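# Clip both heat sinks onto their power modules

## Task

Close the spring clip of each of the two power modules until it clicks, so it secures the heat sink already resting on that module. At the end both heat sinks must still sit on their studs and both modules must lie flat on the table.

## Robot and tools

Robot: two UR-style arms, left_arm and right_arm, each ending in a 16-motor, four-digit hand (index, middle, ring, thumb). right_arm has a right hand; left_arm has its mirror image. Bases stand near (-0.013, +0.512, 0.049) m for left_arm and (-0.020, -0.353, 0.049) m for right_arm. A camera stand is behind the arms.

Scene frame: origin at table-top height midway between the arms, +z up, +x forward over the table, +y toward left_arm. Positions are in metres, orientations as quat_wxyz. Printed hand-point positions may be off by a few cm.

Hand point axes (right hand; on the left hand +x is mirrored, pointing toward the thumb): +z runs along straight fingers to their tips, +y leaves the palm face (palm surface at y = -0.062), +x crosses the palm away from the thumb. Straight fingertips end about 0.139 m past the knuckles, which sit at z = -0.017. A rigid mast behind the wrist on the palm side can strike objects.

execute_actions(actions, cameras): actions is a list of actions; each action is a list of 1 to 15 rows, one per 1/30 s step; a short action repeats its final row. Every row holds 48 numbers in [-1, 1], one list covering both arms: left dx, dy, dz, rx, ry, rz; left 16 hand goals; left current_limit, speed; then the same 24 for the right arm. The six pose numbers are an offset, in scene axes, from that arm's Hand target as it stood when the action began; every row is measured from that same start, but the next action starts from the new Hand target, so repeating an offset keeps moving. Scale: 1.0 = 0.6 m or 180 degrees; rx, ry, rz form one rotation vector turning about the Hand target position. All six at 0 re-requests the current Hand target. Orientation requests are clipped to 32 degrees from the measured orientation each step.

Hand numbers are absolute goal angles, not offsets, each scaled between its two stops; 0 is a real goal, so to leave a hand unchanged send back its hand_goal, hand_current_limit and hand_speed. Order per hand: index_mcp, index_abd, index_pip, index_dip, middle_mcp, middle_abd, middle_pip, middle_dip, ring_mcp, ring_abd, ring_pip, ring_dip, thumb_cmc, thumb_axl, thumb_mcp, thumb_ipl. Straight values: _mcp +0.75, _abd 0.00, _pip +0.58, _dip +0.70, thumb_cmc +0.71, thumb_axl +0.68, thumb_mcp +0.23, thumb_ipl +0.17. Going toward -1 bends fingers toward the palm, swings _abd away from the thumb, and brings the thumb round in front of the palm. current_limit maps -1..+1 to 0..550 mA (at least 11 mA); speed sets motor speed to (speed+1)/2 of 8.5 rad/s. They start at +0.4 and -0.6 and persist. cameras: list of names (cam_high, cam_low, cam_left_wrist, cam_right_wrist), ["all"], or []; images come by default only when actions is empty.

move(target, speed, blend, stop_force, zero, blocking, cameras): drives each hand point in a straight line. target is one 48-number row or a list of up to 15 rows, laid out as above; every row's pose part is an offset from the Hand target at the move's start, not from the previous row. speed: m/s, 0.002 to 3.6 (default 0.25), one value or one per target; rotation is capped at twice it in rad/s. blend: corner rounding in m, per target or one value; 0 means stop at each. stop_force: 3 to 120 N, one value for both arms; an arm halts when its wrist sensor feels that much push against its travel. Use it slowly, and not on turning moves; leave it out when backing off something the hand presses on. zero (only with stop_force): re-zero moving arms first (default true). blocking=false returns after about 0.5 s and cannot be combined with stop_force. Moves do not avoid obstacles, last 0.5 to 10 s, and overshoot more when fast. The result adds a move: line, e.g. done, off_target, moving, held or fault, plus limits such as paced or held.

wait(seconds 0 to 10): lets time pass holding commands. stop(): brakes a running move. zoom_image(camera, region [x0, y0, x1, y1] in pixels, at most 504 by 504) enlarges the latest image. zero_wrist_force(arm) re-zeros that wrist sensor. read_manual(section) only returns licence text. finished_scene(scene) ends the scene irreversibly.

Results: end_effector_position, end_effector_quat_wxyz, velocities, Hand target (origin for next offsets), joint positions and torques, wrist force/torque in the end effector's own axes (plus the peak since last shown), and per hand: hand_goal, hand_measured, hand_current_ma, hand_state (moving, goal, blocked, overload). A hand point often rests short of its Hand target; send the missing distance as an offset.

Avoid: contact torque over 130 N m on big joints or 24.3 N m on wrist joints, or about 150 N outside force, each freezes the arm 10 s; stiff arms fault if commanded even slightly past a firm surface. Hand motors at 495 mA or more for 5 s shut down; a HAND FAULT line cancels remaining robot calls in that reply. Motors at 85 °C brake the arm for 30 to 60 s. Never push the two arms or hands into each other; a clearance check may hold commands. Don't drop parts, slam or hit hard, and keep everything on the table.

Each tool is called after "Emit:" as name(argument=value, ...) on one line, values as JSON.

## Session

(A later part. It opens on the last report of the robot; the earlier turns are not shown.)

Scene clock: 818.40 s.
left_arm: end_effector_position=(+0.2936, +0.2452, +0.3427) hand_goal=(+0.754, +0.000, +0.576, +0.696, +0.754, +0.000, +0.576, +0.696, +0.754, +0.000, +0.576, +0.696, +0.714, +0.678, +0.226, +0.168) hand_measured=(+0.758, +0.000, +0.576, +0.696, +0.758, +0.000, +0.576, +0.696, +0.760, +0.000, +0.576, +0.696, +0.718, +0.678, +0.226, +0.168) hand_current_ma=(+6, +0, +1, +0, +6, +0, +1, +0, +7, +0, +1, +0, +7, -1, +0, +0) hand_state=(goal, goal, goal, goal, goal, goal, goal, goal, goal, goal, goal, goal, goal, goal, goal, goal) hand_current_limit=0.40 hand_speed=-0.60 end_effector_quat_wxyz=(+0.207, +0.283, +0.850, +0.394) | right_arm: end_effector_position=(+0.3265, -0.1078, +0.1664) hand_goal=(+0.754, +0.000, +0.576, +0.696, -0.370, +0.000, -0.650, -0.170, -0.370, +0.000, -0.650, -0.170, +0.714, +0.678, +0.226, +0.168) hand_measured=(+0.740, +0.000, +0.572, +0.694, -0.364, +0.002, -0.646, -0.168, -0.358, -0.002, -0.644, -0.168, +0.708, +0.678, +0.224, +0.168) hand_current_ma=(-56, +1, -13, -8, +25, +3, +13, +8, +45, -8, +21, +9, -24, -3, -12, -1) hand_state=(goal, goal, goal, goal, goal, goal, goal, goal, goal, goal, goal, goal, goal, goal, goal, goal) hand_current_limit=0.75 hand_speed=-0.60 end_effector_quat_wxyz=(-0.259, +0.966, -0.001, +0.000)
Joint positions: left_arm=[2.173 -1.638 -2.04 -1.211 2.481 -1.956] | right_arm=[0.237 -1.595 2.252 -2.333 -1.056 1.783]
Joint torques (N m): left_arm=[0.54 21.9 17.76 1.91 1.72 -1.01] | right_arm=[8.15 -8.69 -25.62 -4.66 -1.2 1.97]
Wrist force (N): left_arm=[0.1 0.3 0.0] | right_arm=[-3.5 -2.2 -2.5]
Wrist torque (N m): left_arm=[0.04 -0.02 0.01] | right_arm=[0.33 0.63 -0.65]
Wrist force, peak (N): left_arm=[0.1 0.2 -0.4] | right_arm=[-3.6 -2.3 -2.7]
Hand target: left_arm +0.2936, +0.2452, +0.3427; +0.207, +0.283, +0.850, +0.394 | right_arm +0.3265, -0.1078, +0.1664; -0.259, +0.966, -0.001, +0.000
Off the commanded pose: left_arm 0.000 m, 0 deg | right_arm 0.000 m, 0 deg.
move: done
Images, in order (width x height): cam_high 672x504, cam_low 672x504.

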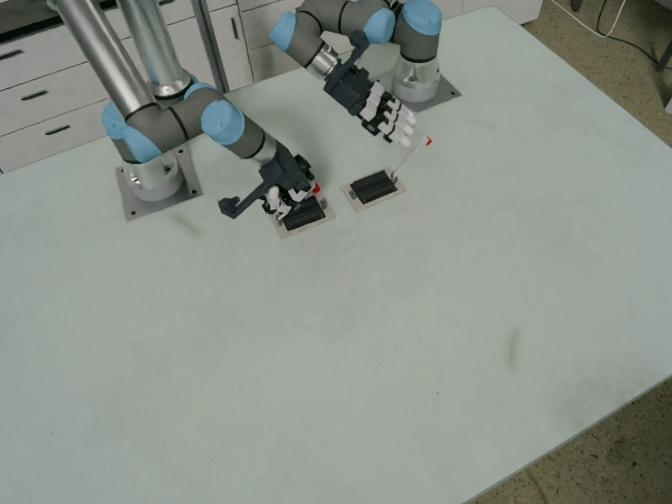

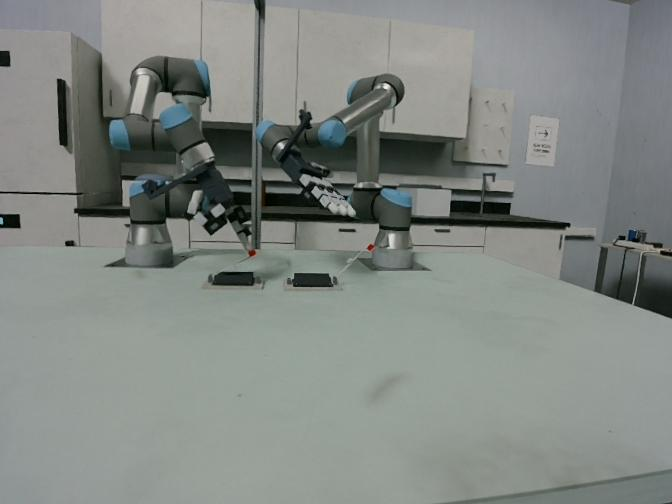

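Emit:
move(target=[[0,0,0,0,0,0,0.754,0,0.576,0.696,0.754,0,0.576,0.696,0.754,0,0.576,0.696,0.714,0.678,0.226,0.168,0.4,-0.6,0.0008,0.0633,0.0008,-0.0833,0,0,0.754,0,0.576,0.696,-0.37,0,-0.65,-0.17,-0.37,0,-0.65,-0.17,0.714,0.678,0.226,0.168,0.75,-0.6],[0,0,0,0,0,0,0.754,0,0.576,0.696,0.754,0,0.576,0.696,0.754,0,0.576,0.696,0.714,0.678,0.226,0.168,0.4,-0.6,0.0017,0.1188,0.0093,-0.1667,0,0,0.754,0,0.576,0.696,-0.37,0,-0.65,-0.17,-0.37,0,-0.65,-0.17,0.714,0.678,0.226,0.168,0.75,-0.6]], speed=0.1, blend=[0.006, 0], cameras=["cam_high", "cam_low", "cam_right_wrist"])

Emit:
zoom_image(camera="cam_high", region=[240, 150, 360, 240])

Emit:
zoom_image(camera="cam_low", region=[180, 210, 300, 300])

Scene clock: 836.23 s.
left_arm: end_effector_position=(+0.2936, +0.2452, +0.3427) hand_goal=(+0.754, +0.000, +0.576, +0.696, +0.754, +0.000, +0.576, +0.696, +0.754, +0.000, +0.576, +0.696, +0.714, +0.678, +0.226, +0.168) hand_measured=(+0.758, +0.000, +0.576, +0.696, +0.758, +0.000, +0.576, +0.696, +0.760, +0.000, +0.576, +0.696, +0.718, +0.678, +0.226, +0.168) hand_current_ma=(+6, +0, +1, +0, +6, +0, +1, +0, +7, +0, +1, +0, +7, -1, +0, +0) hand_state=(goal, goal, goal, goal, goal, goal, goal, goal, goal, goal, goal, goal, goal, goal, goal, goal) hand_current_limit=0.40 hand_speed=-0.60 end_effector_quat_wxyz=(+0.207, +0.283, +0.850, +0.394) | right_arm: end_effector_position=(+0.3275, -0.0366, +0.1720) hand_goal=(+0.754, +0.000, +0.576, +0.696, -0.370, +0.000, -0.650, -0.170, -0.370, +0.000, -0.650, -0.170, +0.714, +0.678, +0.226, +0.168) hand_measured=(+0.748, +0.000, +0.572, +0.694, -0.364, +0.002, -0.646, -0.168, -0.358, -0.002, -0.646, -0.168, +0.712, +0.678, +0.224, +0.168) hand_current_ma=(-25, +1, -13, -8, +25, +3, +13, +8, +45, -8, +13, +8, -10, -3, -12, -1) hand_state=(goal, goal, goal, goal, goal, goal, goal, goal, goal, goal, goal, goal, goal, goal, goal, goal) hand_current_limit=0.75 hand_speed=-0.60 end_effector_quat_wxyz=(+0.000, +1.000, -0.001, +0.001)
Joint positions: left_arm=[2.173 -1.638 -2.04 -1.211 2.481 -1.956] | right_arm=[0.634 -1.319 1.92 -2.173 -1.571 2.152]
Joint torques (N m): left_arm=[0.42 21.96 18.29 1.95 1.8 -1.22] | right_arm=[7.12 -20.95 -25.24 0.51 -1.92 1.71]
Wrist force (N): left_arm=[0.0 0.0 -0.2] | right_arm=[-3.4 -0.4 -3.9]
Wrist torque (N m): left_arm=[0.03 -0.01 0.00] | right_arm=[0.57 0.69 -0.50]
Wrist force, peak (N): left_arm=[0.2 0.2 -0.3] | right_arm=[-3.8 -0.9 -4.0]
Hand target: left_arm +0.2936, +0.2452, +0.3427; +0.207, +0.283, +0.850, +0.394 | right_arm +0.3275, -0.0365, +0.1720; +0.000, +1.000, -0.001, +0.001
Off the commanded pose: left_arm 0.000 m, 0 deg | right_arm 0.000 m, 0 deg.
move: done
Images, in order (width x height): cam_high 672x504, cam_low 672x504, cam_right_wrist 672x504.

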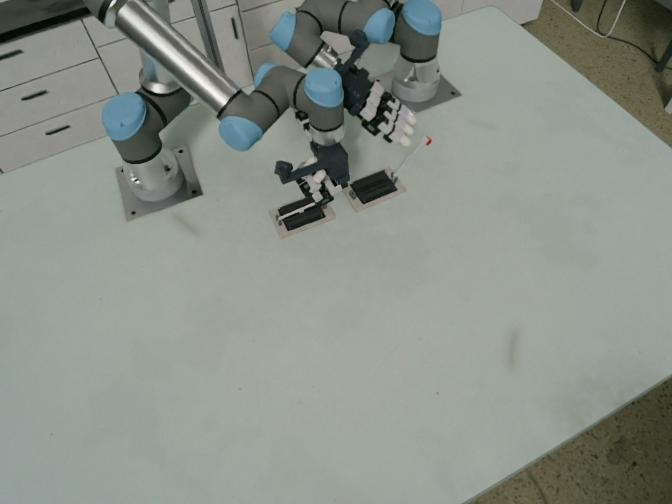

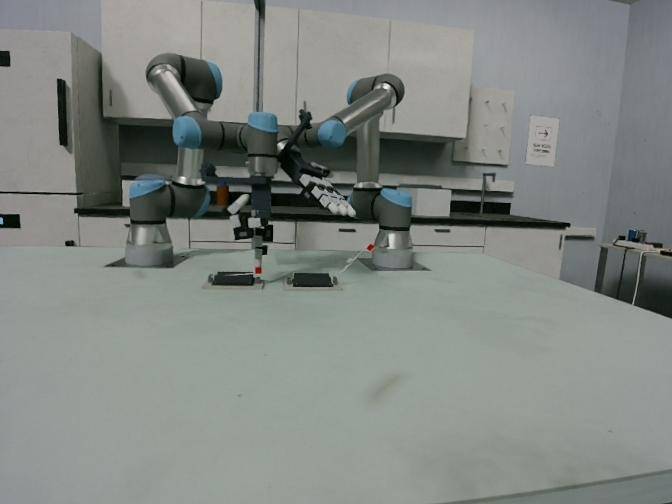

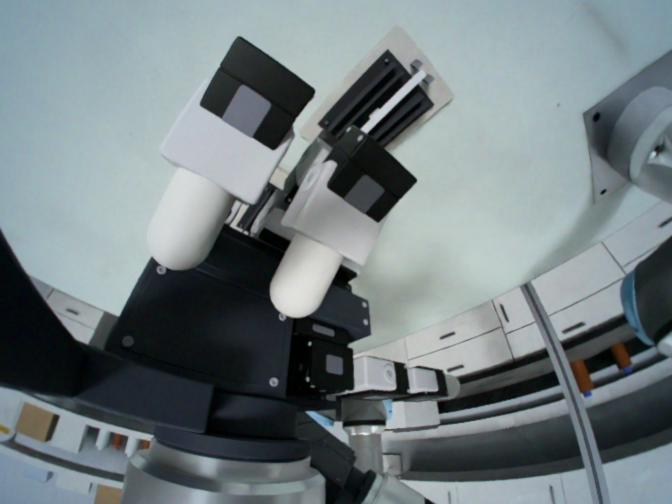

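Scaled by 4.200 from the camera's 672x504 image, which has a finer 960x720 frame.

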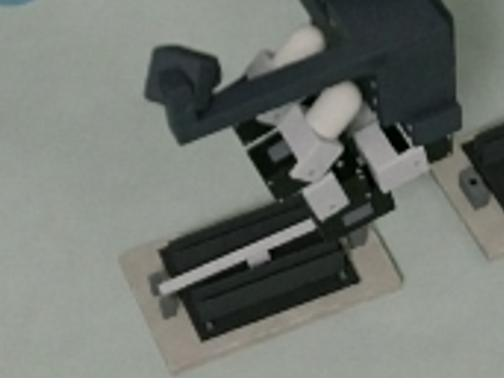

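Scaled by 4.200 from the camera's 672x504 image, which has a finer 960x720 frame.

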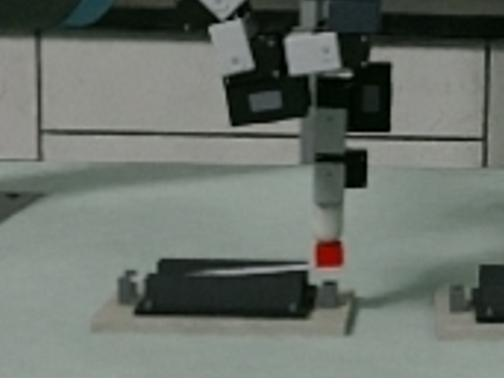

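Emit:
move(target=[0,0,0,0,0,0,0.754,0,0.576,0.696,0.754,0,0.576,0.696,0.754,0,0.576,0.696,0.714,0.678,0.226,0.168,0.4,-0.6,0,0.0,-0.05,0,0,0,0.754,0,0.576,0.696,-0.37,0,-0.65,-0.17,-0.37,0,-0.65,-0.17,0.714,0.678,0.226,0.168,0.75,-0.6], speed=0.02, stop_force=50, cameras=["cam_high", "cam_low", "cam_right_wrist"])

Emit:
zoom_image(camera="cam_low", region=[180, 210, 300, 300])

Scene clock: 848.07 s.
left_arm: end_effector_position=(+0.2936, +0.2452, +0.3427) hand_goal=(+0.754, +0.000, +0.576, +0.696, +0.754, +0.000, +0.576, +0.696, +0.754, +0.000, +0.576, +0.696, +0.714, +0.678, +0.226, +0.168) hand_measured=(+0.758, +0.000, +0.576, +0.696, +0.758, +0.000, +0.576, +0.696, +0.760, +0.000, +0.576, +0.696, +0.718, +0.678, +0.226, +0.168) hand_current_ma=(+6, +0, +1, +0, +6, +0, +1, +0, +7, +0, +1, +0, +7, -1, +0, +0) hand_state=(goal, goal, goal, goal, goal, goal, goal, goal, goal, goal, goal, goal, goal, goal, goal, goal) hand_current_limit=0.40 hand_speed=-0.60 end_effector_quat_wxyz=(+0.207, +0.283, +0.850, +0.394) | right_arm: end_effector_position=(+0.3275, -0.0365, +0.1574) hand_goal=(+0.754, +0.000, +0.576, +0.696, -0.370, +0.000, -0.650, -0.170, -0.370, +0.000, -0.650, -0.170, +0.714, +0.678, +0.226, +0.168) hand_measured=(+0.752, +0.006, +0.576, +0.694, -0.364, +0.002, -0.646, -0.168, -0.358, -0.002, -0.646, -0.168, +0.712, +0.678, +0.224, +0.168) hand_current_ma=(-3, +18, +0, -7, +26, +3, +13, +8, +45, -8, +13, +8, -9, -3, -13, -1) hand_state=(goal, goal, goal, goal, goal, goal, goal, goal, goal, goal, goal, goal, goal, goal, goal, goal) hand_current_limit=0.75 hand_speed=-0.60 end_effector_quat_wxyz=(+0.000, +1.000, -0.001, +0.001)
Joint positions: left_arm=[2.173 -1.638 -2.04 -1.211 2.481 -1.956] | right_arm=[0.634 -1.298 1.937 -2.212 -1.571 2.152]
Joint torques (N m): left_arm=[0.27 22.02 17.63 1.91 1.8 -1.31] | right_arm=[5.63 -10.06 -6.32 3.78 -1.54 1.51]
Wrist force (N): left_arm=[0.0 0.2 -0.2] | right_arm=[-3.3 -1.6 -54.3]
Wrist torque (N m): left_arm=[0.04 0.00 -0.01] | right_arm=[4.43 -0.56 -0.48]
Wrist force, peak (N): left_arm=[0.2 0.2 -0.3] | right_arm=[-3.5 -1.5 -71.7]
Hand target: left_arm +0.2936, +0.2452, +0.3427; +0.207, +0.283, +0.850, +0.394 | right_arm +0.3275, -0.0365, +0.1574; +0.000, +1.000, -0.001, +0.001 (not the last commanded pose)
Off the commanded pose: left_arm 0.000 m, 0 deg | right_arm 0.015 m, 0 deg.
move: contact (right_arm)
Images, in order (width x height): cam_high 672x504, cam_low 672x504, cam_right_wrist 672x504.

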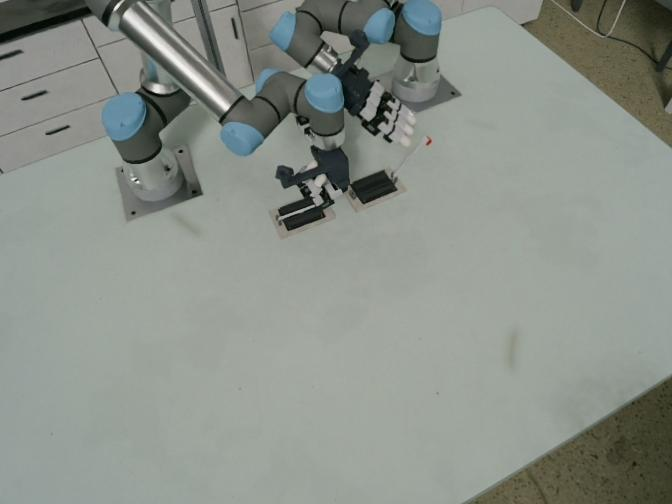

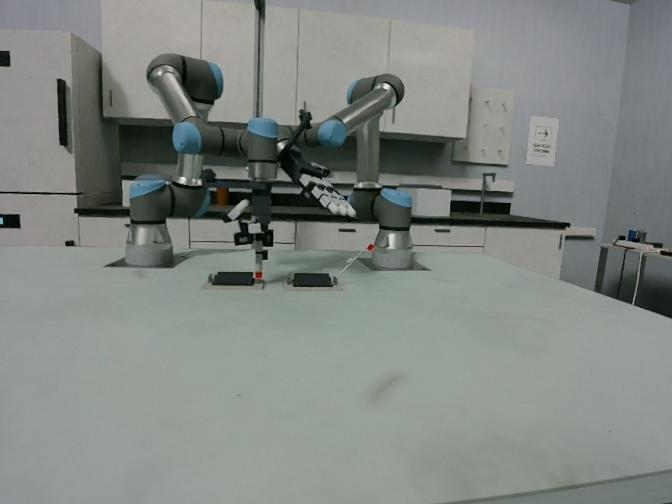

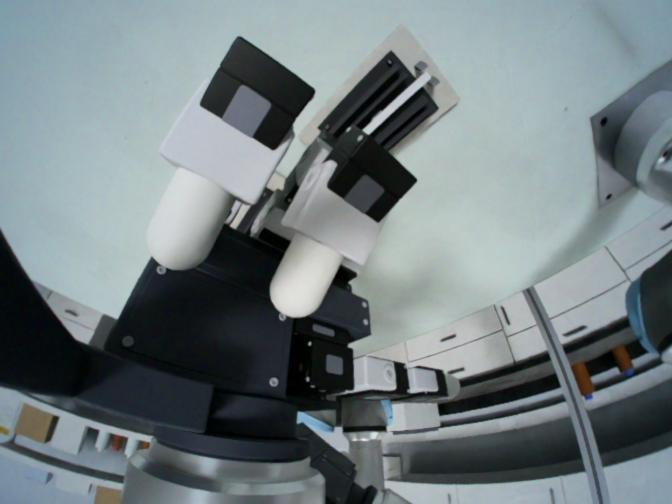

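Scaled by 4.200 from the camera's 672x504 image, which has a finer 960x720 frame.

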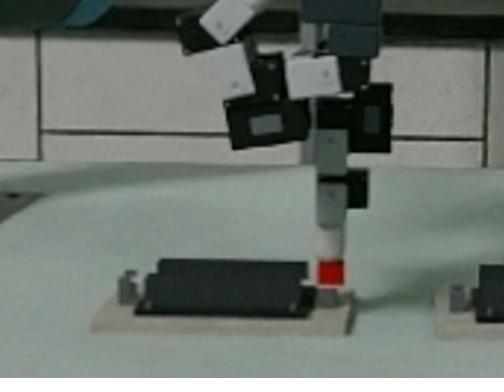

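Emit:
move(target=[0,0,0,0,0,0,0.754,0,0.576,0.696,0.754,0,0.576,0.696,0.754,0,0.576,0.696,0.714,0.678,0.226,0.168,0.4,-0.6,0,0.0,0.025,0,0,0,0.754,0,0.576,0.696,-0.37,0,-0.65,-0.17,-0.37,0,-0.65,-0.17,0.714,0.678,0.226,0.168,0.75,-0.6], speed=0.05, cameras=["cam_high", "cam_low", "cam_right_wrist"])

Emit:
zoom_image(camera="cam_low", region=[180, 210, 300, 300])

Scene clock: 854.57 s.
left_arm: end_effector_position=(+0.2936, +0.2452, +0.3427) hand_goal=(+0.754, +0.000, +0.576, +0.696, +0.754, +0.000, +0.576, +0.696, +0.754, +0.000, +0.576, +0.696, +0.714, +0.678, +0.226, +0.168) hand_measured=(+0.758, +0.000, +0.576, +0.696, +0.758, +0.000, +0.576, +0.696, +0.760, +0.000, +0.576, +0.696, +0.718, +0.678, +0.226, +0.168) hand_current_ma=(+6, +0, +1, +0, +6, +0, +1, +0, +7, +0, +1, +0, +7, -1, +0, +0) hand_state=(goal, goal, goal, goal, goal, goal, goal, goal, goal, goal, goal, goal, goal, goal, goal, goal) hand_current_limit=0.40 hand_speed=-0.60 end_effector_quat_wxyz=(+0.207, +0.283, +0.850, +0.394) | right_arm: end_effector_position=(+0.3275, -0.0365, +0.1722) hand_goal=(+0.754, +0.000, +0.576, +0.696, -0.370, +0.000, -0.650, -0.170, -0.370, +0.000, -0.650, -0.170, +0.714, +0.678, +0.226, +0.168) hand_measured=(+0.754, +0.000, +0.576, +0.694, -0.364, +0.002, -0.646, -0.168, -0.358, -0.002, -0.646, -0.168, +0.712, +0.678, +0.224, +0.168) hand_current_ma=(+2, +0, +0, -6, +26, +3, +13, +8, +45, -8, +13, +8, -9, -3, -13, -1) hand_state=(goal, goal, goal, goal, goal, goal, goal, goal, goal, goal, goal, goal, goal, goal, goal, goal) hand_current_limit=0.75 hand_speed=-0.60 end_effector_quat_wxyz=(+0.000, +1.000, -0.001, +0.001)
Joint positions: left_arm=[2.173 -1.638 -2.04 -1.211 2.481 -1.956] | right_arm=[0.634 -1.319 1.92 -2.173 -1.571 2.152]
Joint torques (N m): left_arm=[0.14 22.12 17.57 1.9 1.84 -1.26] | right_arm=[7.12 -33.52 -26.05 0.56 -2.11 1.46]
Wrist force (N): left_arm=[0.0 0.0 0.1] | right_arm=[-4.3 -1.0 -3.3]
Wrist torque (N m): left_arm=[-0.01 0.00 0.01] | right_arm=[0.44 0.82 -0.59]
Wrist force, peak (N): left_arm=[-0.1 0.2 -0.3] | right_arm=[-3.4 -1.3 -54.8]
Hand target: left_arm +0.2936, +0.2452, +0.3427; +0.207, +0.283, +0.850, +0.394 | right_arm +0.3275, -0.0365, +0.1724; +0.000, +1.000, -0.001, +0.001
Off the commanded pose: left_arm 0.000 m, 0 deg | right_arm 0.000 m, 0 deg.
move: done
Images, in order (width x height): cam_high 672x504, cam_low 672x504, cam_right_wrist 672x504.

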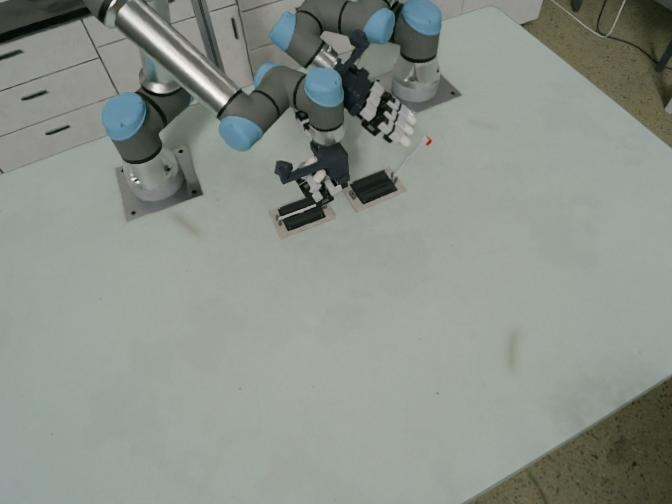

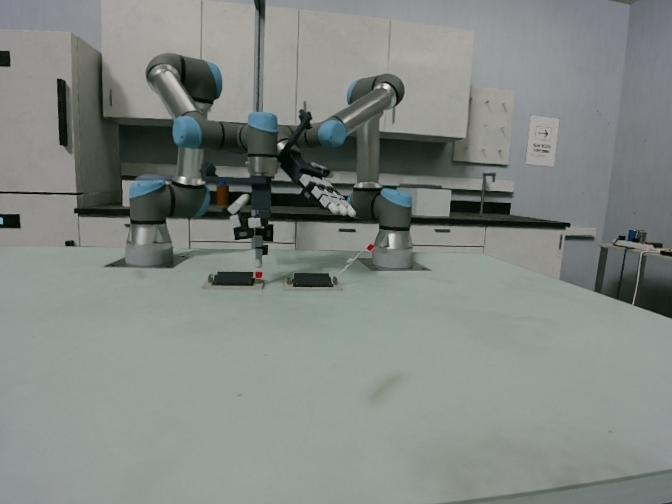

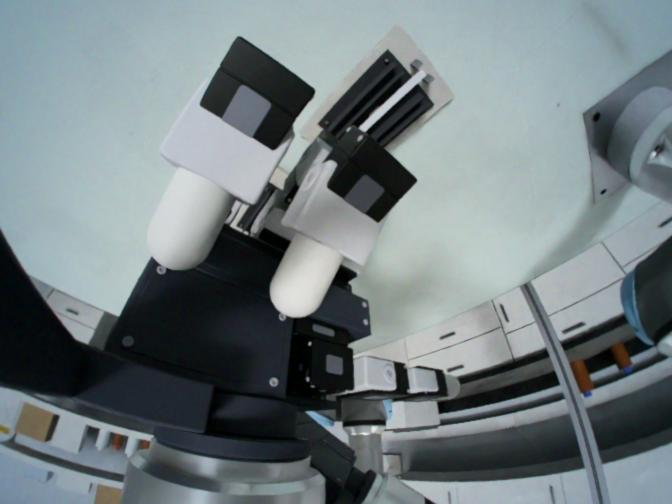

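Scaled by 4.200 from the camera's 672x504 image, which has a finer 960x720 frame.

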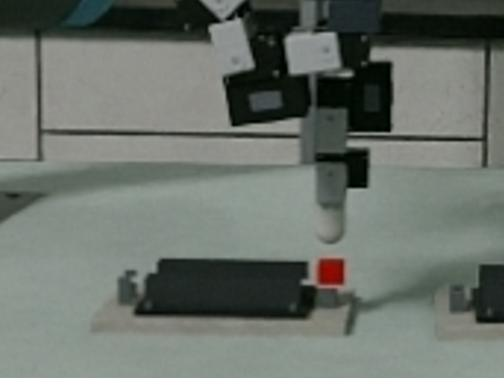

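Emit:
move(target=[[0.0357,0.258,0.0622,-0.29,0.1215,0.0535,0.754,0,0.576,0.696,-0.37,0,-0.65,-0.17,-0.37,0,-0.65,-0.17,0.714,0.678,0.226,0.168,0.75,-0.6,0,0,0.1,0,0,0,0.754,0,0.576,0.696,-0.37,0,-0.65,-0.17,-0.37,0,-0.65,-0.17,0.714,0.678,0.226,0.168,0.75,-0.6],[0.069,0.483,-0.2378,-0.58,0.243,0.107,0.754,0,0.576,0.696,-0.37,0,-0.65,-0.17,-0.37,0,-0.65,-0.17,0.714,0.678,0.226,0.168,0.75,-0.6,0,-0.439,0.247,0,0,0,0.754,0,0.576,0.696,-0.37,0,-0.65,-0.17,-0.37,0,-0.65,-0.17,0.714,0.678,0.226,0.168,0.75,-0.6],[0.069,0.483,-0.4208,-0.58,0.243,0.107,0.754,0,0.576,0.696,-0.37,0,-0.65,-0.17,-0.37,0,-0.65,-0.17,0.714,0.678,0.226,0.168,0.75,-0.6,0,-0.439,0.247,0,0,0,0.754,0,0.576,0.696,-0.37,0,-0.65,-0.17,-0.37,0,-0.65,-0.17,0.714,0.678,0.226,0.168,0.75,-0.6]], speed=0.25, blend=[0.03, 0.02, 0], cameras=["all"])

Emit:
zoom_image(camera="cam_high", region=[340, 100, 500, 220])

Emit:
zoom_image(camera="cam_low", region=[270, 190, 430, 310])

Scene clock: 899.03 s.
left_arm: end_effector_position=(+0.3350, +0.5350, +0.0904) hand_goal=(+0.754, +0.000, +0.576, +0.696, -0.370, +0.000, -0.650, -0.170, -0.370, +0.000, -0.650, -0.170, +0.714, +0.678, +0.226, +0.168) hand_measured=(+0.746, +0.000, +0.576, +0.696, -0.360, +0.000, -0.648, -0.168, -0.358, +0.000, -0.648, -0.168, +0.708, +0.678, +0.224, +0.168) hand_current_ma=(-11, +0, +0, +0, +18, +0, +2, +3, +21, +0, +3, +3, -9, -1, -3, +0) hand_state=(goal, goal, goal, goal, goal, goal, goal, goal, goal, goal, goal, goal, goal, goal, goal, goal) hand_current_limit=0.75 hand_speed=-0.60 end_effector_quat_wxyz=(+0.000, +0.000, +0.866, -0.500) | right_arm: end_effector_position=(+0.3275, -0.2999, +0.3206) hand_goal=(+0.754, +0.000, +0.576, +0.696, -0.370, +0.000, -0.650, -0.170, -0.370, +0.000, -0.650, -0.170, +0.714, +0.678, +0.226, +0.168) hand_measured=(+0.754, +0.000, +0.576, +0.694, -0.364, +0.002, -0.646, -0.168, -0.358, -0.002, -0.646, -0.168, +0.712, +0.678, +0.224, +0.168) hand_current_ma=(+2, +0, +0, -6, +26, +3, +13, +8, +45, -8, +12, +8, -8, -3, -13, -1) hand_state=(goal, goal, goal, goal, goal, goal, goal, goal, goal, goal, goal, goal, goal, goal, goal, goal) hand_current_limit=0.75 hand_speed=-0.60 end_effector_quat_wxyz=(+0.000, +1.000, -0.001, +0.001)
Joint positions: left_arm=[3.894 -1.689 -2.24 -1.667 0.907 -0.467] | right_arm=[0.066 -1.843 2.025 -1.754 -1.57 1.585]
Joint torques (N m): left_arm=[-10.62 10.53 4.77 2.31 -3.8 -1.59] | right_arm=[-5.24 -15.13 -29.42 0.35 1.6 -1.64]
Wrist force (N): left_arm=[0.0 0.0 -0.5] | right_arm=[-3.7 -0.9 -3.8]
Wrist torque (N m): left_arm=[0.14 -0.02 0.10] | right_arm=[0.51 0.76 -0.32]
Wrist force, peak (N): left_arm=[-0.5 -0.1 -1.5] | right_arm=[-4.4 -1.7 -3.9]
Hand target: left_arm +0.3350, +0.5350, +0.0903; +0.000, +0.000, +0.866, -0.500 | right_arm +0.3275, -0.2999, +0.3206; +0.000, +1.000, -0.001, +0.001
Off the commanded pose: left_arm 0.000 m, 0 deg | right_arm 0.000 m, 0 deg.
move: done

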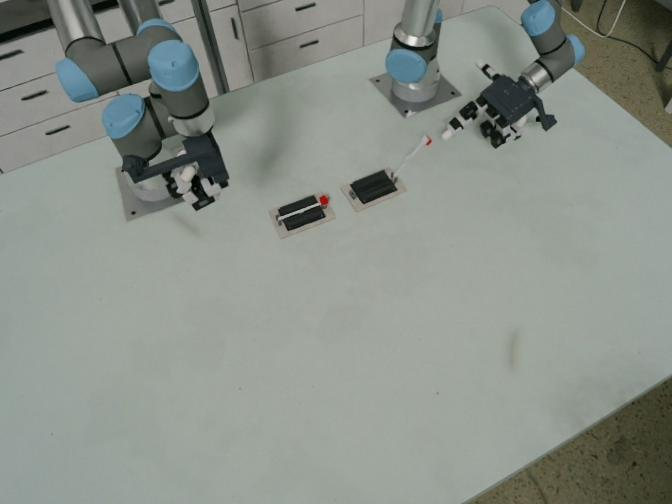

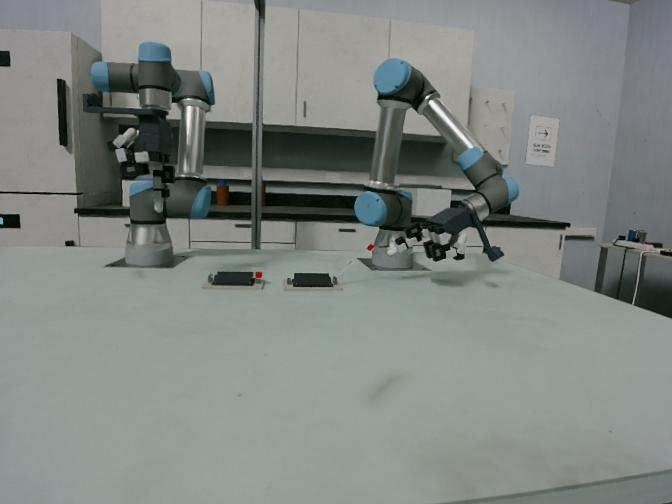

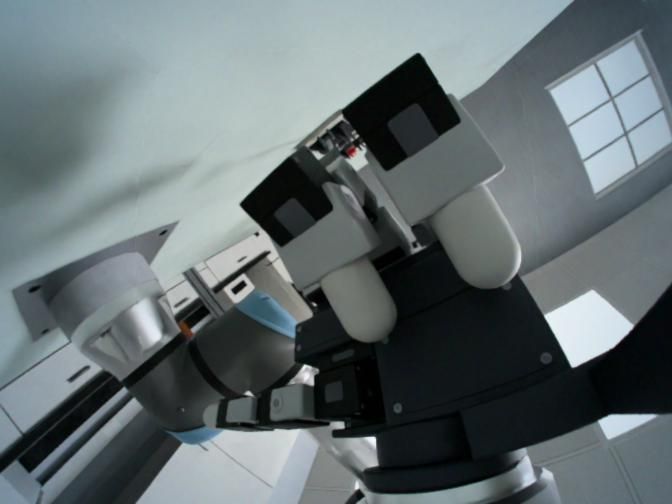

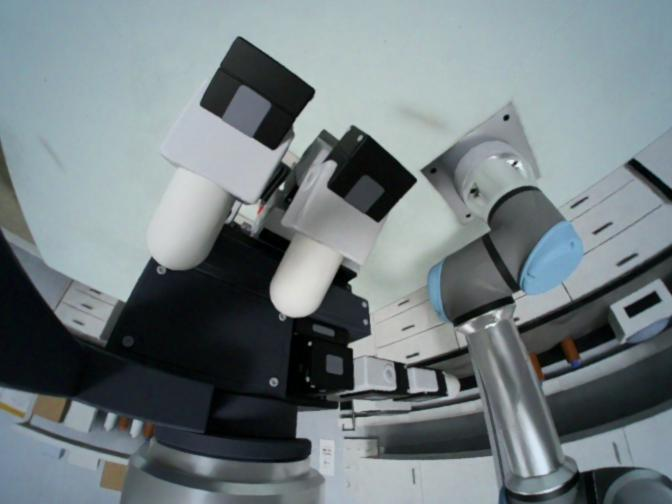

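Scaled by 3.150 from the camera's 672x504 image, which has a finer 960x720 frame.

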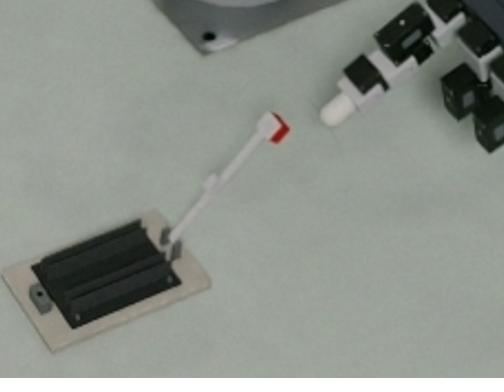

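Scaled by 3.150 from the camera's 672x504 image, which has a finer 960x720 frame.

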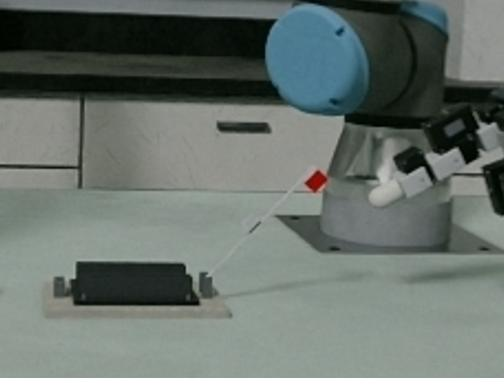

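Emit:
move(target=[[0.0067,-0.0833,0.0082,0,0,0,0.754,0,0.576,0.696,-0.37,0,-0.65,-0.17,-0.37,0,-0.65,-0.17,0.714,0.678,0.226,0.168,0.75,-0.6,0,0,0,0,0,0,0.754,0,0.576,0.696,-0.37,0,-0.65,-0.17,-0.37,0,-0.65,-0.17,0.714,0.678,0.226,0.168,0.75,-0.6],[0.0067,-0.1413,0.0622,0,0,0,0.754,0,0.576,0.696,-0.37,0,-0.65,-0.17,-0.37,0,-0.65,-0.17,0.714,0.678,0.226,0.168,0.75,-0.6,0,0,0,0,0,0,0.754,0,0.576,0.696,-0.37,0,-0.65,-0.17,-0.37,0,-0.65,-0.17,0.714,0.678,0.226,0.168,0.75,-0.6]], speed=0.09, blend=[0.006, 0], cameras=["cam_high", "cam_low", "cam_left_wrist"])

Emit:
zoom_image(camera="cam_high", region=[340, 100, 500, 220])

Emit:
zoom_image(camera="cam_low", region=[270, 190, 430, 310])

Scene clock: 948.13 s.
left_arm: end_effector_position=(+0.3390, +0.4503, +0.1275) hand_goal=(+0.754, +0.000, +0.576, +0.696, -0.370, +0.000, -0.650, -0.170, -0.370, +0.000, -0.650, -0.170, +0.714, +0.678, +0.226, +0.168) hand_measured=(+0.742, +0.000, +0.572, +0.696, -0.360, +0.000, -0.648, -0.168, -0.358, +0.000, -0.648, -0.168, +0.708, +0.678, +0.224, +0.168) hand_current_ma=(-24, +0, -5, +0, +18, +0, +2, +3, +21, +0, +3, +3, -9, -1, -3, +0) hand_state=(goal, goal, goal, goal, goal, goal, goal, goal, goal, goal, goal, goal, goal, goal, goal, goal) hand_current_limit=0.75 hand_speed=-0.60 end_effector_quat_wxyz=(+0.000, +0.000, +0.866, -0.500) | right_arm: end_effector_position=(+0.3275, -0.2999, +0.3206) hand_goal=(+0.754, +0.000, +0.576, +0.696, -0.370, +0.000, -0.650, -0.170, -0.370, +0.000, -0.650, -0.170, +0.714, +0.678, +0.226, +0.168) hand_measured=(+0.754, +0.000, +0.576, +0.694, -0.364, +0.002, -0.646, -0.168, -0.358, -0.002, -0.646, -0.168, +0.712, +0.678, +0.224, +0.168) hand_current_ma=(+2, +0, +0, -6, +26, +3, +13, +8, +45, -8, +12, +8, -8, -3, -13, -1) hand_state=(goal, goal, goal, goal, goal, goal, goal, goal, goal, goal, goal, goal, goal, goal, goal, goal) hand_current_limit=0.75 hand_speed=-0.60 end_effector_quat_wxyz=(+0.000, +1.000, -0.001, +0.001)
Joint positions: left_arm=[3.713 -1.549 -2.287 -1.651 0.773 -0.631] | right_arm=[0.066 -1.843 2.025 -1.754 -1.57 1.585]
Joint torques (N m): left_arm=[-11.84 23.07 25.07 -1.54 -4 -1.78] | right_arm=[-5.99 -15.83 -28.05 0.55 1.55 -1.51]
Wrist force (N): left_arm=[0.0 0.2 -0.6] | right_arm=[-3.8 -1.1 -3.7]
Wrist torque (N m): left_arm=[0.16 0.01 0.09] | right_arm=[0.48 0.77 -0.34]
Wrist force, peak (N): left_arm=[0.0 0.3 -1.0] | right_arm=[-3.8 -1.4 -4.2]
Hand target: left_arm +0.3390, +0.4502, +0.1276; +0.000, +0.000, +0.866, -0.500 | right_arm +0.3275, -0.2999, +0.3206; +0.000, +1.000, -0.001, +0.001
Off the commanded pose: left_arm 0.000 m, 0 deg | right_arm 0.000 m, 0 deg.
move: done
Images, in order (width x height): cam_high 672x504, cam_low 672x504, cam_left_wrist 672x504.

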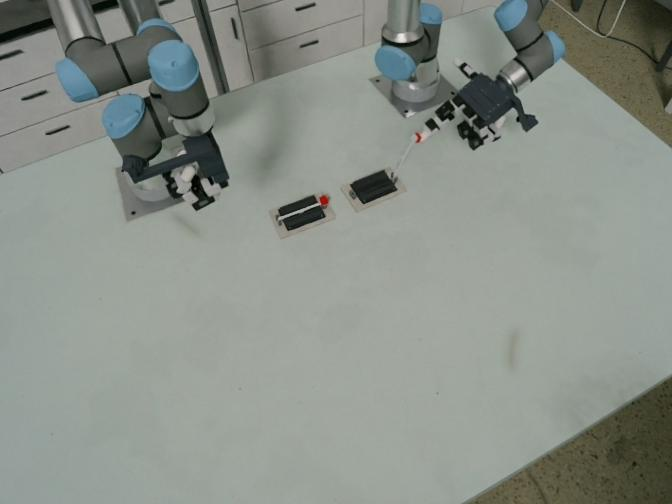

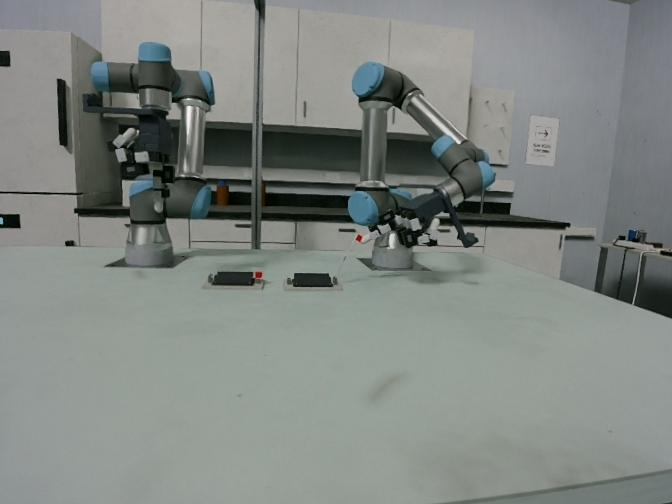

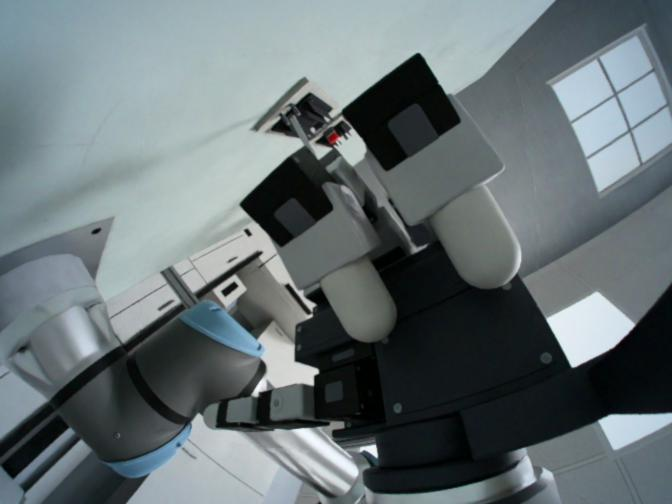

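Scaled by 3.150 from the camera's 672x504 image, which has a finer 960x720 frame.

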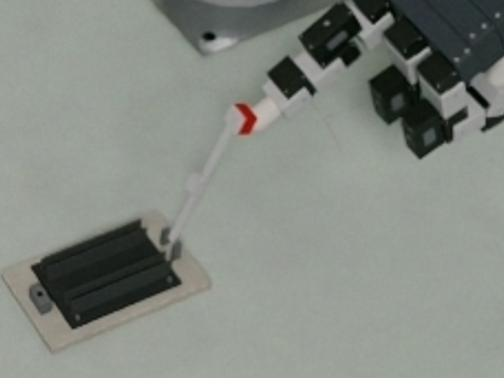

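Scaled by 3.150 from the camera's 672x504 image, which has a finer 960x720 frame.

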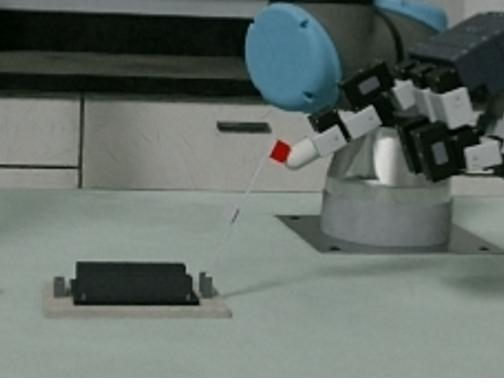

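Emit:
move(target=[[0,-0.087,0.031,0,0,0,0.754,0,0.576,0.696,-0.37,0,-0.65,-0.17,-0.37,0,-0.65,-0.17,0.714,0.678,0.226,0.168,0.75,-0.6,0,0,0,0,0,0,0.754,0,0.576,0.696,-0.37,0,-0.65,-0.17,-0.37,0,-0.65,-0.17,0.714,0.678,0.226,0.168,0.75,-0.6],[0,-0.179,0.0223,0,0,0,0.754,0,0.576,0.696,-0.37,0,-0.65,-0.17,-0.37,0,-0.65,-0.17,0.714,0.678,0.226,0.168,0.75,-0.6,0,0,0,0,0,0,0.754,0,0.576,0.696,-0.37,0,-0.65,-0.17,-0.37,0,-0.65,-0.17,0.714,0.678,0.226,0.168,0.75,-0.6],[0,-0.2478,0.0468,0.0833,0,0,0.754,0,0.576,0.696,-0.37,0,-0.65,-0.17,-0.37,0,-0.65,-0.17,0.714,0.678,0.226,0.168,0.75,-0.6,0,0,0,0,0,0,0.754,0,0.576,0.696,-0.37,0,-0.65,-0.17,-0.37,0,-0.65,-0.17,0.714,0.678,0.226,0.168,0.75,-0.6],[0,-0.3057,0.063,0.1667,0,0,0.754,0,0.576,0.696,-0.37,0,-0.65,-0.17,-0.37,0,-0.65,-0.17,0.714,0.678,0.226,0.168,0.75,-0.6,0,0,0,0,0,0,0.754,0,0.576,0.696,-0.37,0,-0.65,-0.17,-0.37,0,-0.65,-0.17,0.714,0.678,0.226,0.168,0.75,-0.6]], speed=0.09, blend=[0.01, 0.01, 0.008, 0], cameras=["cam_high", "cam_low"])

Emit:
zoom_image(camera="cam_high", region=[310, 130, 430, 220])

Emit:
zoom_image(camera="cam_low", region=[260, 210, 380, 300])

Scene clock: 967.77 s.
left_arm: end_effector_position=(+0.3390, +0.2668, +0.1654) hand_goal=(+0.754, +0.000, +0.576, +0.696, -0.370, +0.000, -0.650, -0.170, -0.370, +0.000, -0.650, -0.170, +0.714, +0.678, +0.226, +0.168) hand_measured=(+0.742, +0.000, +0.572, +0.696, -0.360, +0.000, -0.648, -0.168, -0.358, +0.000, -0.648, -0.168, +0.708, +0.678, +0.224, +0.168) hand_current_ma=(-24, +0, -5, +0, +18, +0, +2, +3, +21, +0, +3, +3, -9, -1, -3, +0) hand_state=(goal, goal, goal, goal, goal, goal, goal, goal, goal, goal, goal, goal, goal, goal, goal, goal) hand_current_limit=0.75 hand_speed=-0.60 end_effector_quat_wxyz=(+0.000, +0.000, +0.966, -0.259) | right_arm: end_effector_position=(+0.3275, -0.2999, +0.3206) hand_goal=(+0.754, +0.000, +0.576, +0.696, -0.370, +0.000, -0.650, -0.170, -0.370, +0.000, -0.650, -0.170, +0.714, +0.678, +0.226, +0.168) hand_measured=(+0.754, +0.000, +0.576, +0.694, -0.364, +0.002, -0.646, -0.168, -0.358, -0.002, -0.646, -0.168, +0.712, +0.678, +0.224, +0.168) hand_current_ma=(+2, +0, +0, -6, +26, +3, +13, +8, +45, -8, +12, +8, -8, -3, -13, -1) hand_state=(goal, goal, goal, goal, goal, goal, goal, goal, goal, goal, goal, goal, goal, goal, goal, goal) hand_current_limit=0.75 hand_speed=-0.60 end_effector_quat_wxyz=(+0.000, +1.000, -0.001, +0.001)
Joint positions: left_arm=[2.934 -1.563 -2.238 -0.809 1.055 -1.778] | right_arm=[0.066 -1.843 2.025 -1.754 -1.57 1.585]
Joint torques (N m): left_arm=[-9.68 10.11 28.04 4.61 1.6 -1.52] | right_arm=[-5.86 -14.65 -28.56 0.55 1.37 -1.72]
Wrist force (N): left_arm=[0.1 0.1 0.0] | right_arm=[-3.6 -1.1 -3.9]
Wrist torque (N m): left_arm=[0.06 -0.04 0.05] | right_arm=[0.51 0.74 -0.31]
Wrist force, peak (N): left_arm=[-0.1 0.7 -1.2] | right_arm=[-4.0 -1.1 -3.9]
Hand target: left_arm +0.3390, +0.2668, +0.1654; +0.000, +0.000, +0.966, -0.259 | right_arm +0.3275, -0.2999, +0.3206; +0.000, +1.000, -0.001, +0.001
Off the commanded pose: left_arm 0.000 m, 0 deg | right_arm 0.000 m, 0 deg.
move: done
Images, in order (width x height): cam_high 672x504, cam_low 672x504.

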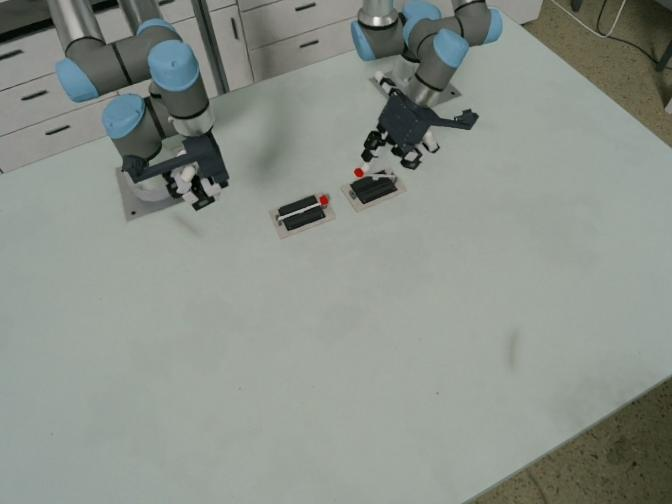

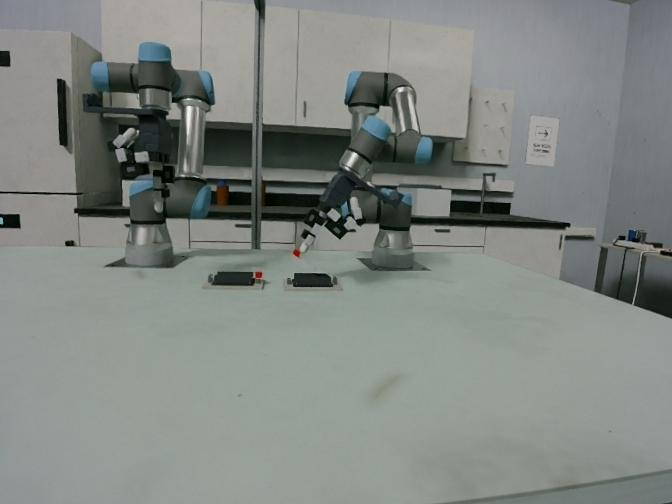

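Scaled by 4.200 from the camera's 672x504 image, which has a finer 960x720 frame.

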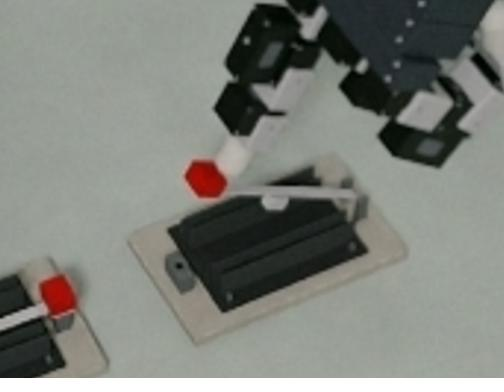

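Scaled by 4.200 from the camera's 672x504 image, which has a finer 960x720 frame.

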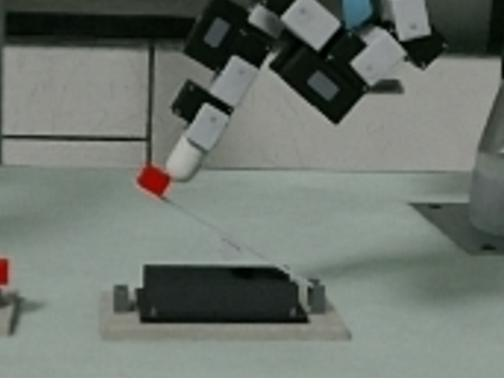

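Emit:
move(target=[[0,0.1267,-0.0407,-0.1667,0,0,0.754,0,0.576,0.696,-0.37,0,-0.65,-0.17,-0.37,0,-0.65,-0.17,0.714,0.678,0.226,0.168,0.75,-0.6,0,0,0,0,0,0,0.754,0,0.576,0.696,-0.37,0,-0.65,-0.17,-0.37,0,-0.65,-0.17,0.714,0.678,0.226,0.168,0.75,-0.6],[0,0.2187,-0.032,-0.1667,0,0,0.754,0,0.576,0.696,-0.37,0,-0.65,-0.17,-0.37,0,-0.65,-0.17,0.714,0.678,0.226,0.168,0.75,-0.6,0,0,0,0,0,0,0.754,0,0.576,0.696,-0.37,0,-0.65,-0.17,-0.37,0,-0.65,-0.17,0.714,0.678,0.226,0.168,0.75,-0.6],[0,0.3057,-0.063,-0.1667,0,0,0.754,0,0.576,0.696,-0.37,0,-0.65,-0.17,-0.37,0,-0.65,-0.17,0.714,0.678,0.226,0.168,0.75,-0.6,0,0,0,0,0,0,0.754,0,0.576,0.696,-0.37,0,-0.65,-0.17,-0.37,0,-0.65,-0.17,0.714,0.678,0.226,0.168,0.75,-0.6],[0,0.3637,-0.117,-0.1667,0,0,0.754,0,0.576,0.696,-0.37,0,-0.65,-0.17,-0.37,0,-0.65,-0.17,0.714,0.678,0.226,0.168,0.75,-0.6,0,0,0,0,0,0,0.754,0,0.576,0.696,-0.37,0,-0.65,-0.17,-0.37,0,-0.65,-0.17,0.714,0.678,0.226,0.168,0.75,-0.6],[0,0.4053,-0.129,-0.1667,0,0,0.754,0,0.576,0.696,-0.37,0,-0.65,-0.17,-0.37,0,-0.65,-0.17,0.714,0.678,0.226,0.168,0.75,-0.6,0,0,0,0,0,0,0.754,0,0.576,0.696,-0.37,0,-0.65,-0.17,-0.37,0,-0.65,-0.17,0.714,0.678,0.226,0.168,0.75,-0.6]], speed=0.12, blend=[0.01, 0.01, 0.01, 0.01, 0])

Emit:
move(target=[[0,-0.0518,0.0152,0,0,0,0.754,0,0.576,0.696,-0.37,0,-0.65,-0.17,-0.37,0,-0.65,-0.17,0.714,0.678,0.226,0.168,0.75,-0.6,0,0,0,0,0,0,0.754,0,0.576,0.696,-0.37,0,-0.65,-0.17,-0.37,0,-0.65,-0.17,0.714,0.678,0.226,0.168,0.75,-0.6],[0,-0.1078,0.0663,0,0,0,0.754,0,0.576,0.696,-0.37,0,-0.65,-0.17,-0.37,0,-0.65,-0.17,0.714,0.678,0.226,0.168,0.75,-0.6,0,0,0,0,0,0,0.754,0,0.576,0.696,-0.37,0,-0.65,-0.17,-0.37,0,-0.65,-0.17,0.714,0.678,0.226,0.168,0.75,-0.6],[0,-0.1967,0.0987,0,0,0,0.754,0,0.576,0.696,-0.37,0,-0.65,-0.17,-0.37,0,-0.65,-0.17,0.714,0.678,0.226,0.168,0.75,-0.6,0,0,0,0,0,0,0.754,0,0.576,0.696,-0.37,0,-0.65,-0.17,-0.37,0,-0.65,-0.17,0.714,0.678,0.226,0.168,0.75,-0.6],[0,-0.2908,0.0903,0,0,0,0.754,0,0.576,0.696,-0.37,0,-0.65,-0.17,-0.37,0,-0.65,-0.17,0.714,0.678,0.226,0.168,0.75,-0.6,0,0,0,0,0,0,0.754,0,0.576,0.696,-0.37,0,-0.65,-0.17,-0.37,0,-0.65,-0.17,0.714,0.678,0.226,0.168,0.75,-0.6],[0,-0.3617,0.114,0.0833,0,0,0.754,0,0.576,0.696,-0.37,0,-0.65,-0.17,-0.37,0,-0.65,-0.17,0.714,0.678,0.226,0.168,0.75,-0.6,0,0,0,0,0,0,0.754,0,0.576,0.696,-0.37,0,-0.65,-0.17,-0.37,0,-0.65,-0.17,0.714,0.678,0.226,0.168,0.75,-0.6],[0,-0.4205,0.1295,0.1667,0,0,0.754,0,0.576,0.696,-0.37,0,-0.65,-0.17,-0.37,0,-0.65,-0.17,0.714,0.678,0.226,0.168,0.75,-0.6,0,0,0,0,0,0,0.754,0,0.576,0.696,-0.37,0,-0.65,-0.17,-0.37,0,-0.65,-0.17,0.714,0.678,0.226,0.168,0.75,-0.6]], speed=0.1, blend=[0.006, 0.01, 0.01, 0.01, 0.008, 0], cameras=["cam_high", "cam_low"])

Emit:
zoom_image(camera="cam_high", region=[310, 130, 430, 220])

Emit:
zoom_image(camera="cam_low", region=[260, 210, 380, 300])

Scene clock: 1032.37 s.
left_arm: end_effector_position=(+0.3390, +0.5098, +0.0880) hand_goal=(+0.754, +0.000, +0.576, +0.696, -0.370, +0.000, -0.650, -0.170, -0.370, +0.000, -0.650, -0.170, +0.714, +0.678, +0.226, +0.168) hand_measured=(+0.742, +0.000, +0.572, +0.696, -0.360, +0.000, -0.648, -0.168, -0.358, +0.000, -0.648, -0.168, +0.708, +0.678, +0.224, +0.168) hand_current_ma=(-24, +0, -5, +0, +18, +0, +2, +3, +21, +0, +3, +3, -9, -1, -3, +0) hand_state=(goal, goal, goal, goal, goal, goal, goal, goal, goal, goal, goal, goal, goal, goal, goal, goal) hand_current_limit=0.75 hand_speed=-0.60 end_effector_quat_wxyz=(+0.000, +0.000, +0.866, -0.500) | right_arm: end_effector_position=(+0.3275, -0.2999, +0.3206) hand_goal=(+0.754, +0.000, +0.576, +0.696, -0.370, +0.000, -0.650, -0.170, -0.370, +0.000, -0.650, -0.170, +0.714, +0.678, +0.226, +0.168) hand_measured=(+0.754, +0.000, +0.576, +0.694, -0.364, +0.002, -0.646, -0.168, -0.358, -0.002, -0.646, -0.168, +0.712, +0.678, +0.224, +0.168) hand_current_ma=(+2, +0, +0, -6, +26, +3, +13, +8, +45, -8, +12, +8, -8, -3, -13, -1) hand_state=(goal, goal, goal, goal, goal, goal, goal, goal, goal, goal, goal, goal, goal, goal, goal, goal) hand_current_limit=0.75 hand_speed=-0.60 end_effector_quat_wxyz=(+0.000, +1.000, -0.001, +0.001)
Joint positions: left_arm=[3.839 -1.679 -2.267 -1.622 0.865 -0.513] | right_arm=[0.066 -1.843 2.025 -1.754 -1.57 1.585]
Joint torques (N m): left_arm=[10.58 9.45 21.93 -1.67 1.79 1.35] | right_arm=[-5.06 -15.06 -28.9 0.32 1.56 -1.65]
Wrist force (N): left_arm=[-0.2 0.1 -0.5] | right_arm=[-3.7 -1.1 -3.7]
Wrist torque (N m): left_arm=[0.18 0.00 -0.11] | right_arm=[0.48 0.76 -0.32]
Wrist force, peak (N): left_arm=[-0.2 0.7 -1.2] | right_arm=[-3.9 -1.2 -4.0]
Hand target: left_arm +0.3390, +0.5099, +0.0880; +0.000, +0.000, +0.866, -0.500 | right_arm +0.3275, -0.2999, +0.3206; +0.000, +1.000, -0.001, +0.001
Off the commanded pose: left_arm 0.000 m, 0 deg | right_arm 0.000 m, 0 deg.
move: done

Scene clock: 1037.50 s.
left_arm: end_effector_position=(+0.3390, +0.2577, +0.1657) hand_goal=(+0.754, +0.000, +0.576, +0.696, -0.370, +0.000, -0.650, -0.170, -0.370, +0.000, -0.650, -0.170, +0.714, +0.678, +0.226, +0.168) hand_measured=(+0.742, +0.000, +0.572, +0.696, -0.360, +0.000, -0.648, -0.168, -0.358, +0.000, -0.648, -0.168, +0.708, +0.678, +0.224, +0.168) hand_current_ma=(-21, +0, -5, +0, +18, +0, +2, +3, +20, +0, +3, +3, -9, -1, -3, +0) hand_state=(goal, goal, goal, goal, goal, goal, goal, goal, goal, goal, goal, goal, goal, goal, goal, goal) hand_current_limit=0.75 hand_speed=-0.60 end_effector_quat_wxyz=(+0.000, +0.000, +0.966, -0.259) | right_arm: end_effector_position=(+0.3275, -0.2999, +0.3206) hand_goal=(+0.754, +0.000, +0.576, +0.696, -0.370, +0.000, -0.650, -0.170, -0.370, +0.000, -0.650, -0.170, +0.714, +0.678, +0.226, +0.168) hand_measured=(+0.754, +0.000, +0.576, +0.694, -0.364, +0.002, -0.646, -0.168, -0.358, -0.002, -0.646, -0.168, +0.712, +0.678, +0.224, +0.168) hand_current_ma=(+2, +0, +0, -6, +26, +3, +13, +8, +45, -8, +12, +8, -8, -3, -13, -1) hand_state=(goal, goal, goal, goal, goal, goal, goal, goal, goal, goal, goal, goal, goal, goal, goal, goal) hand_current_limit=0.75 hand_speed=-0.60 end_effector_quat_wxyz=(+0.000, +1.000, -0.001, +0.001)
Joint positions: left_arm=[2.912 -1.576 -2.228 -0.793 1.058 -1.803] | right_arm=[0.066 -1.843 2.025 -1.754 -1.57 1.585]
Joint torques (N m): left_arm=[-9.11 9.28 27.31 4.54 1.61 -1.36] | right_arm=[-5.08 -15.97 -28.46 0.49 1.4 -1.6]
Wrist force (N): left_arm=[0.1 0.1 0.1] | right_arm=[-3.7 -1.1 -3.7]
Wrist torque (N m): left_arm=[0.06 -0.03 0.05] | right_arm=[0.48 0.75 -0.33]
Wrist force, peak (N): left_arm=[0.1 0.6 -1.3] | right_arm=[-3.8 -1.2 -4.2]
Hand target: left_arm +0.3390, +0.2576, +0.1657; +0.000, +0.000, +0.966, -0.259 | right_arm +0.3275, -0.2999, +0.3206; +0.000, +1.000, -0.001, +0.001
Off the commanded pose: left_arm 0.000 m, 0 deg | right_arm 0.000 m, 0 deg.
move: done
Images, in order (width x height): cam_high 672x504, cam_low 672x504.

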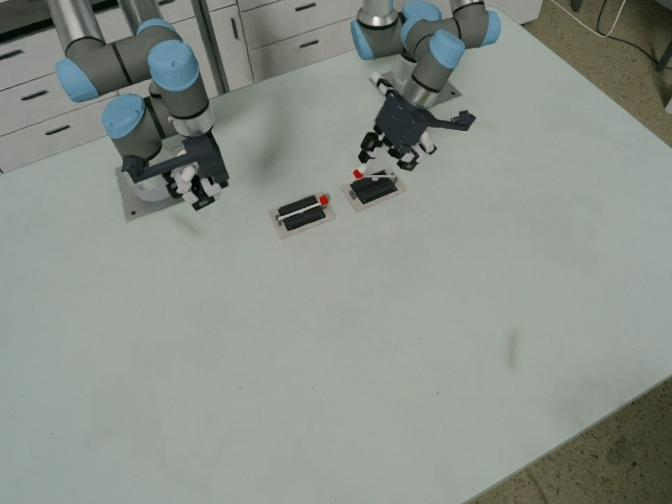

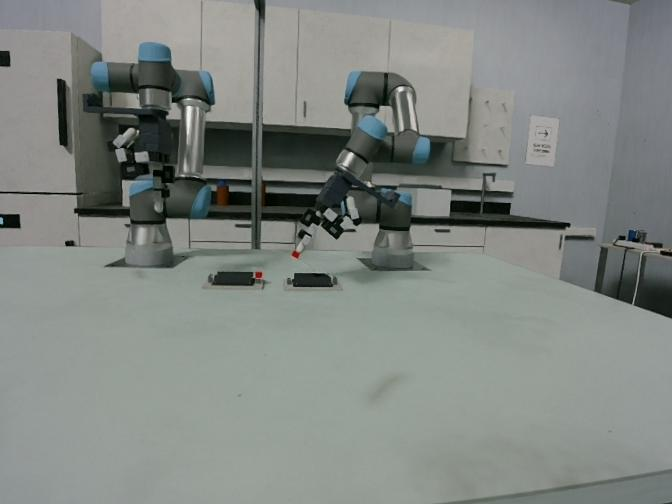

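Scaled by 4.200 from the camera's 672x504 image, which has a finer 960x720 frame.

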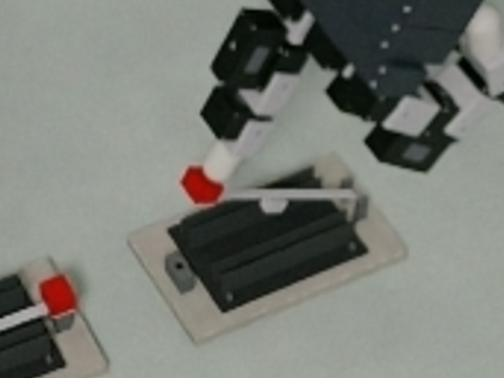

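Scaled by 4.200 from the camera's 672x504 image, which has a finer 960x720 frame.

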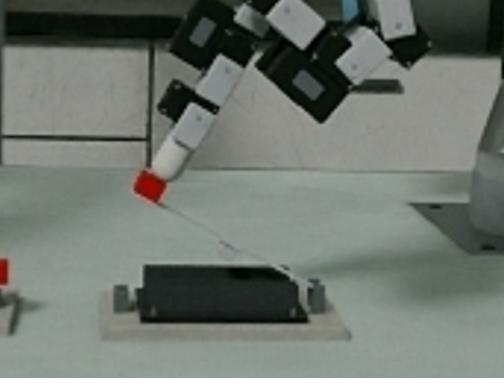

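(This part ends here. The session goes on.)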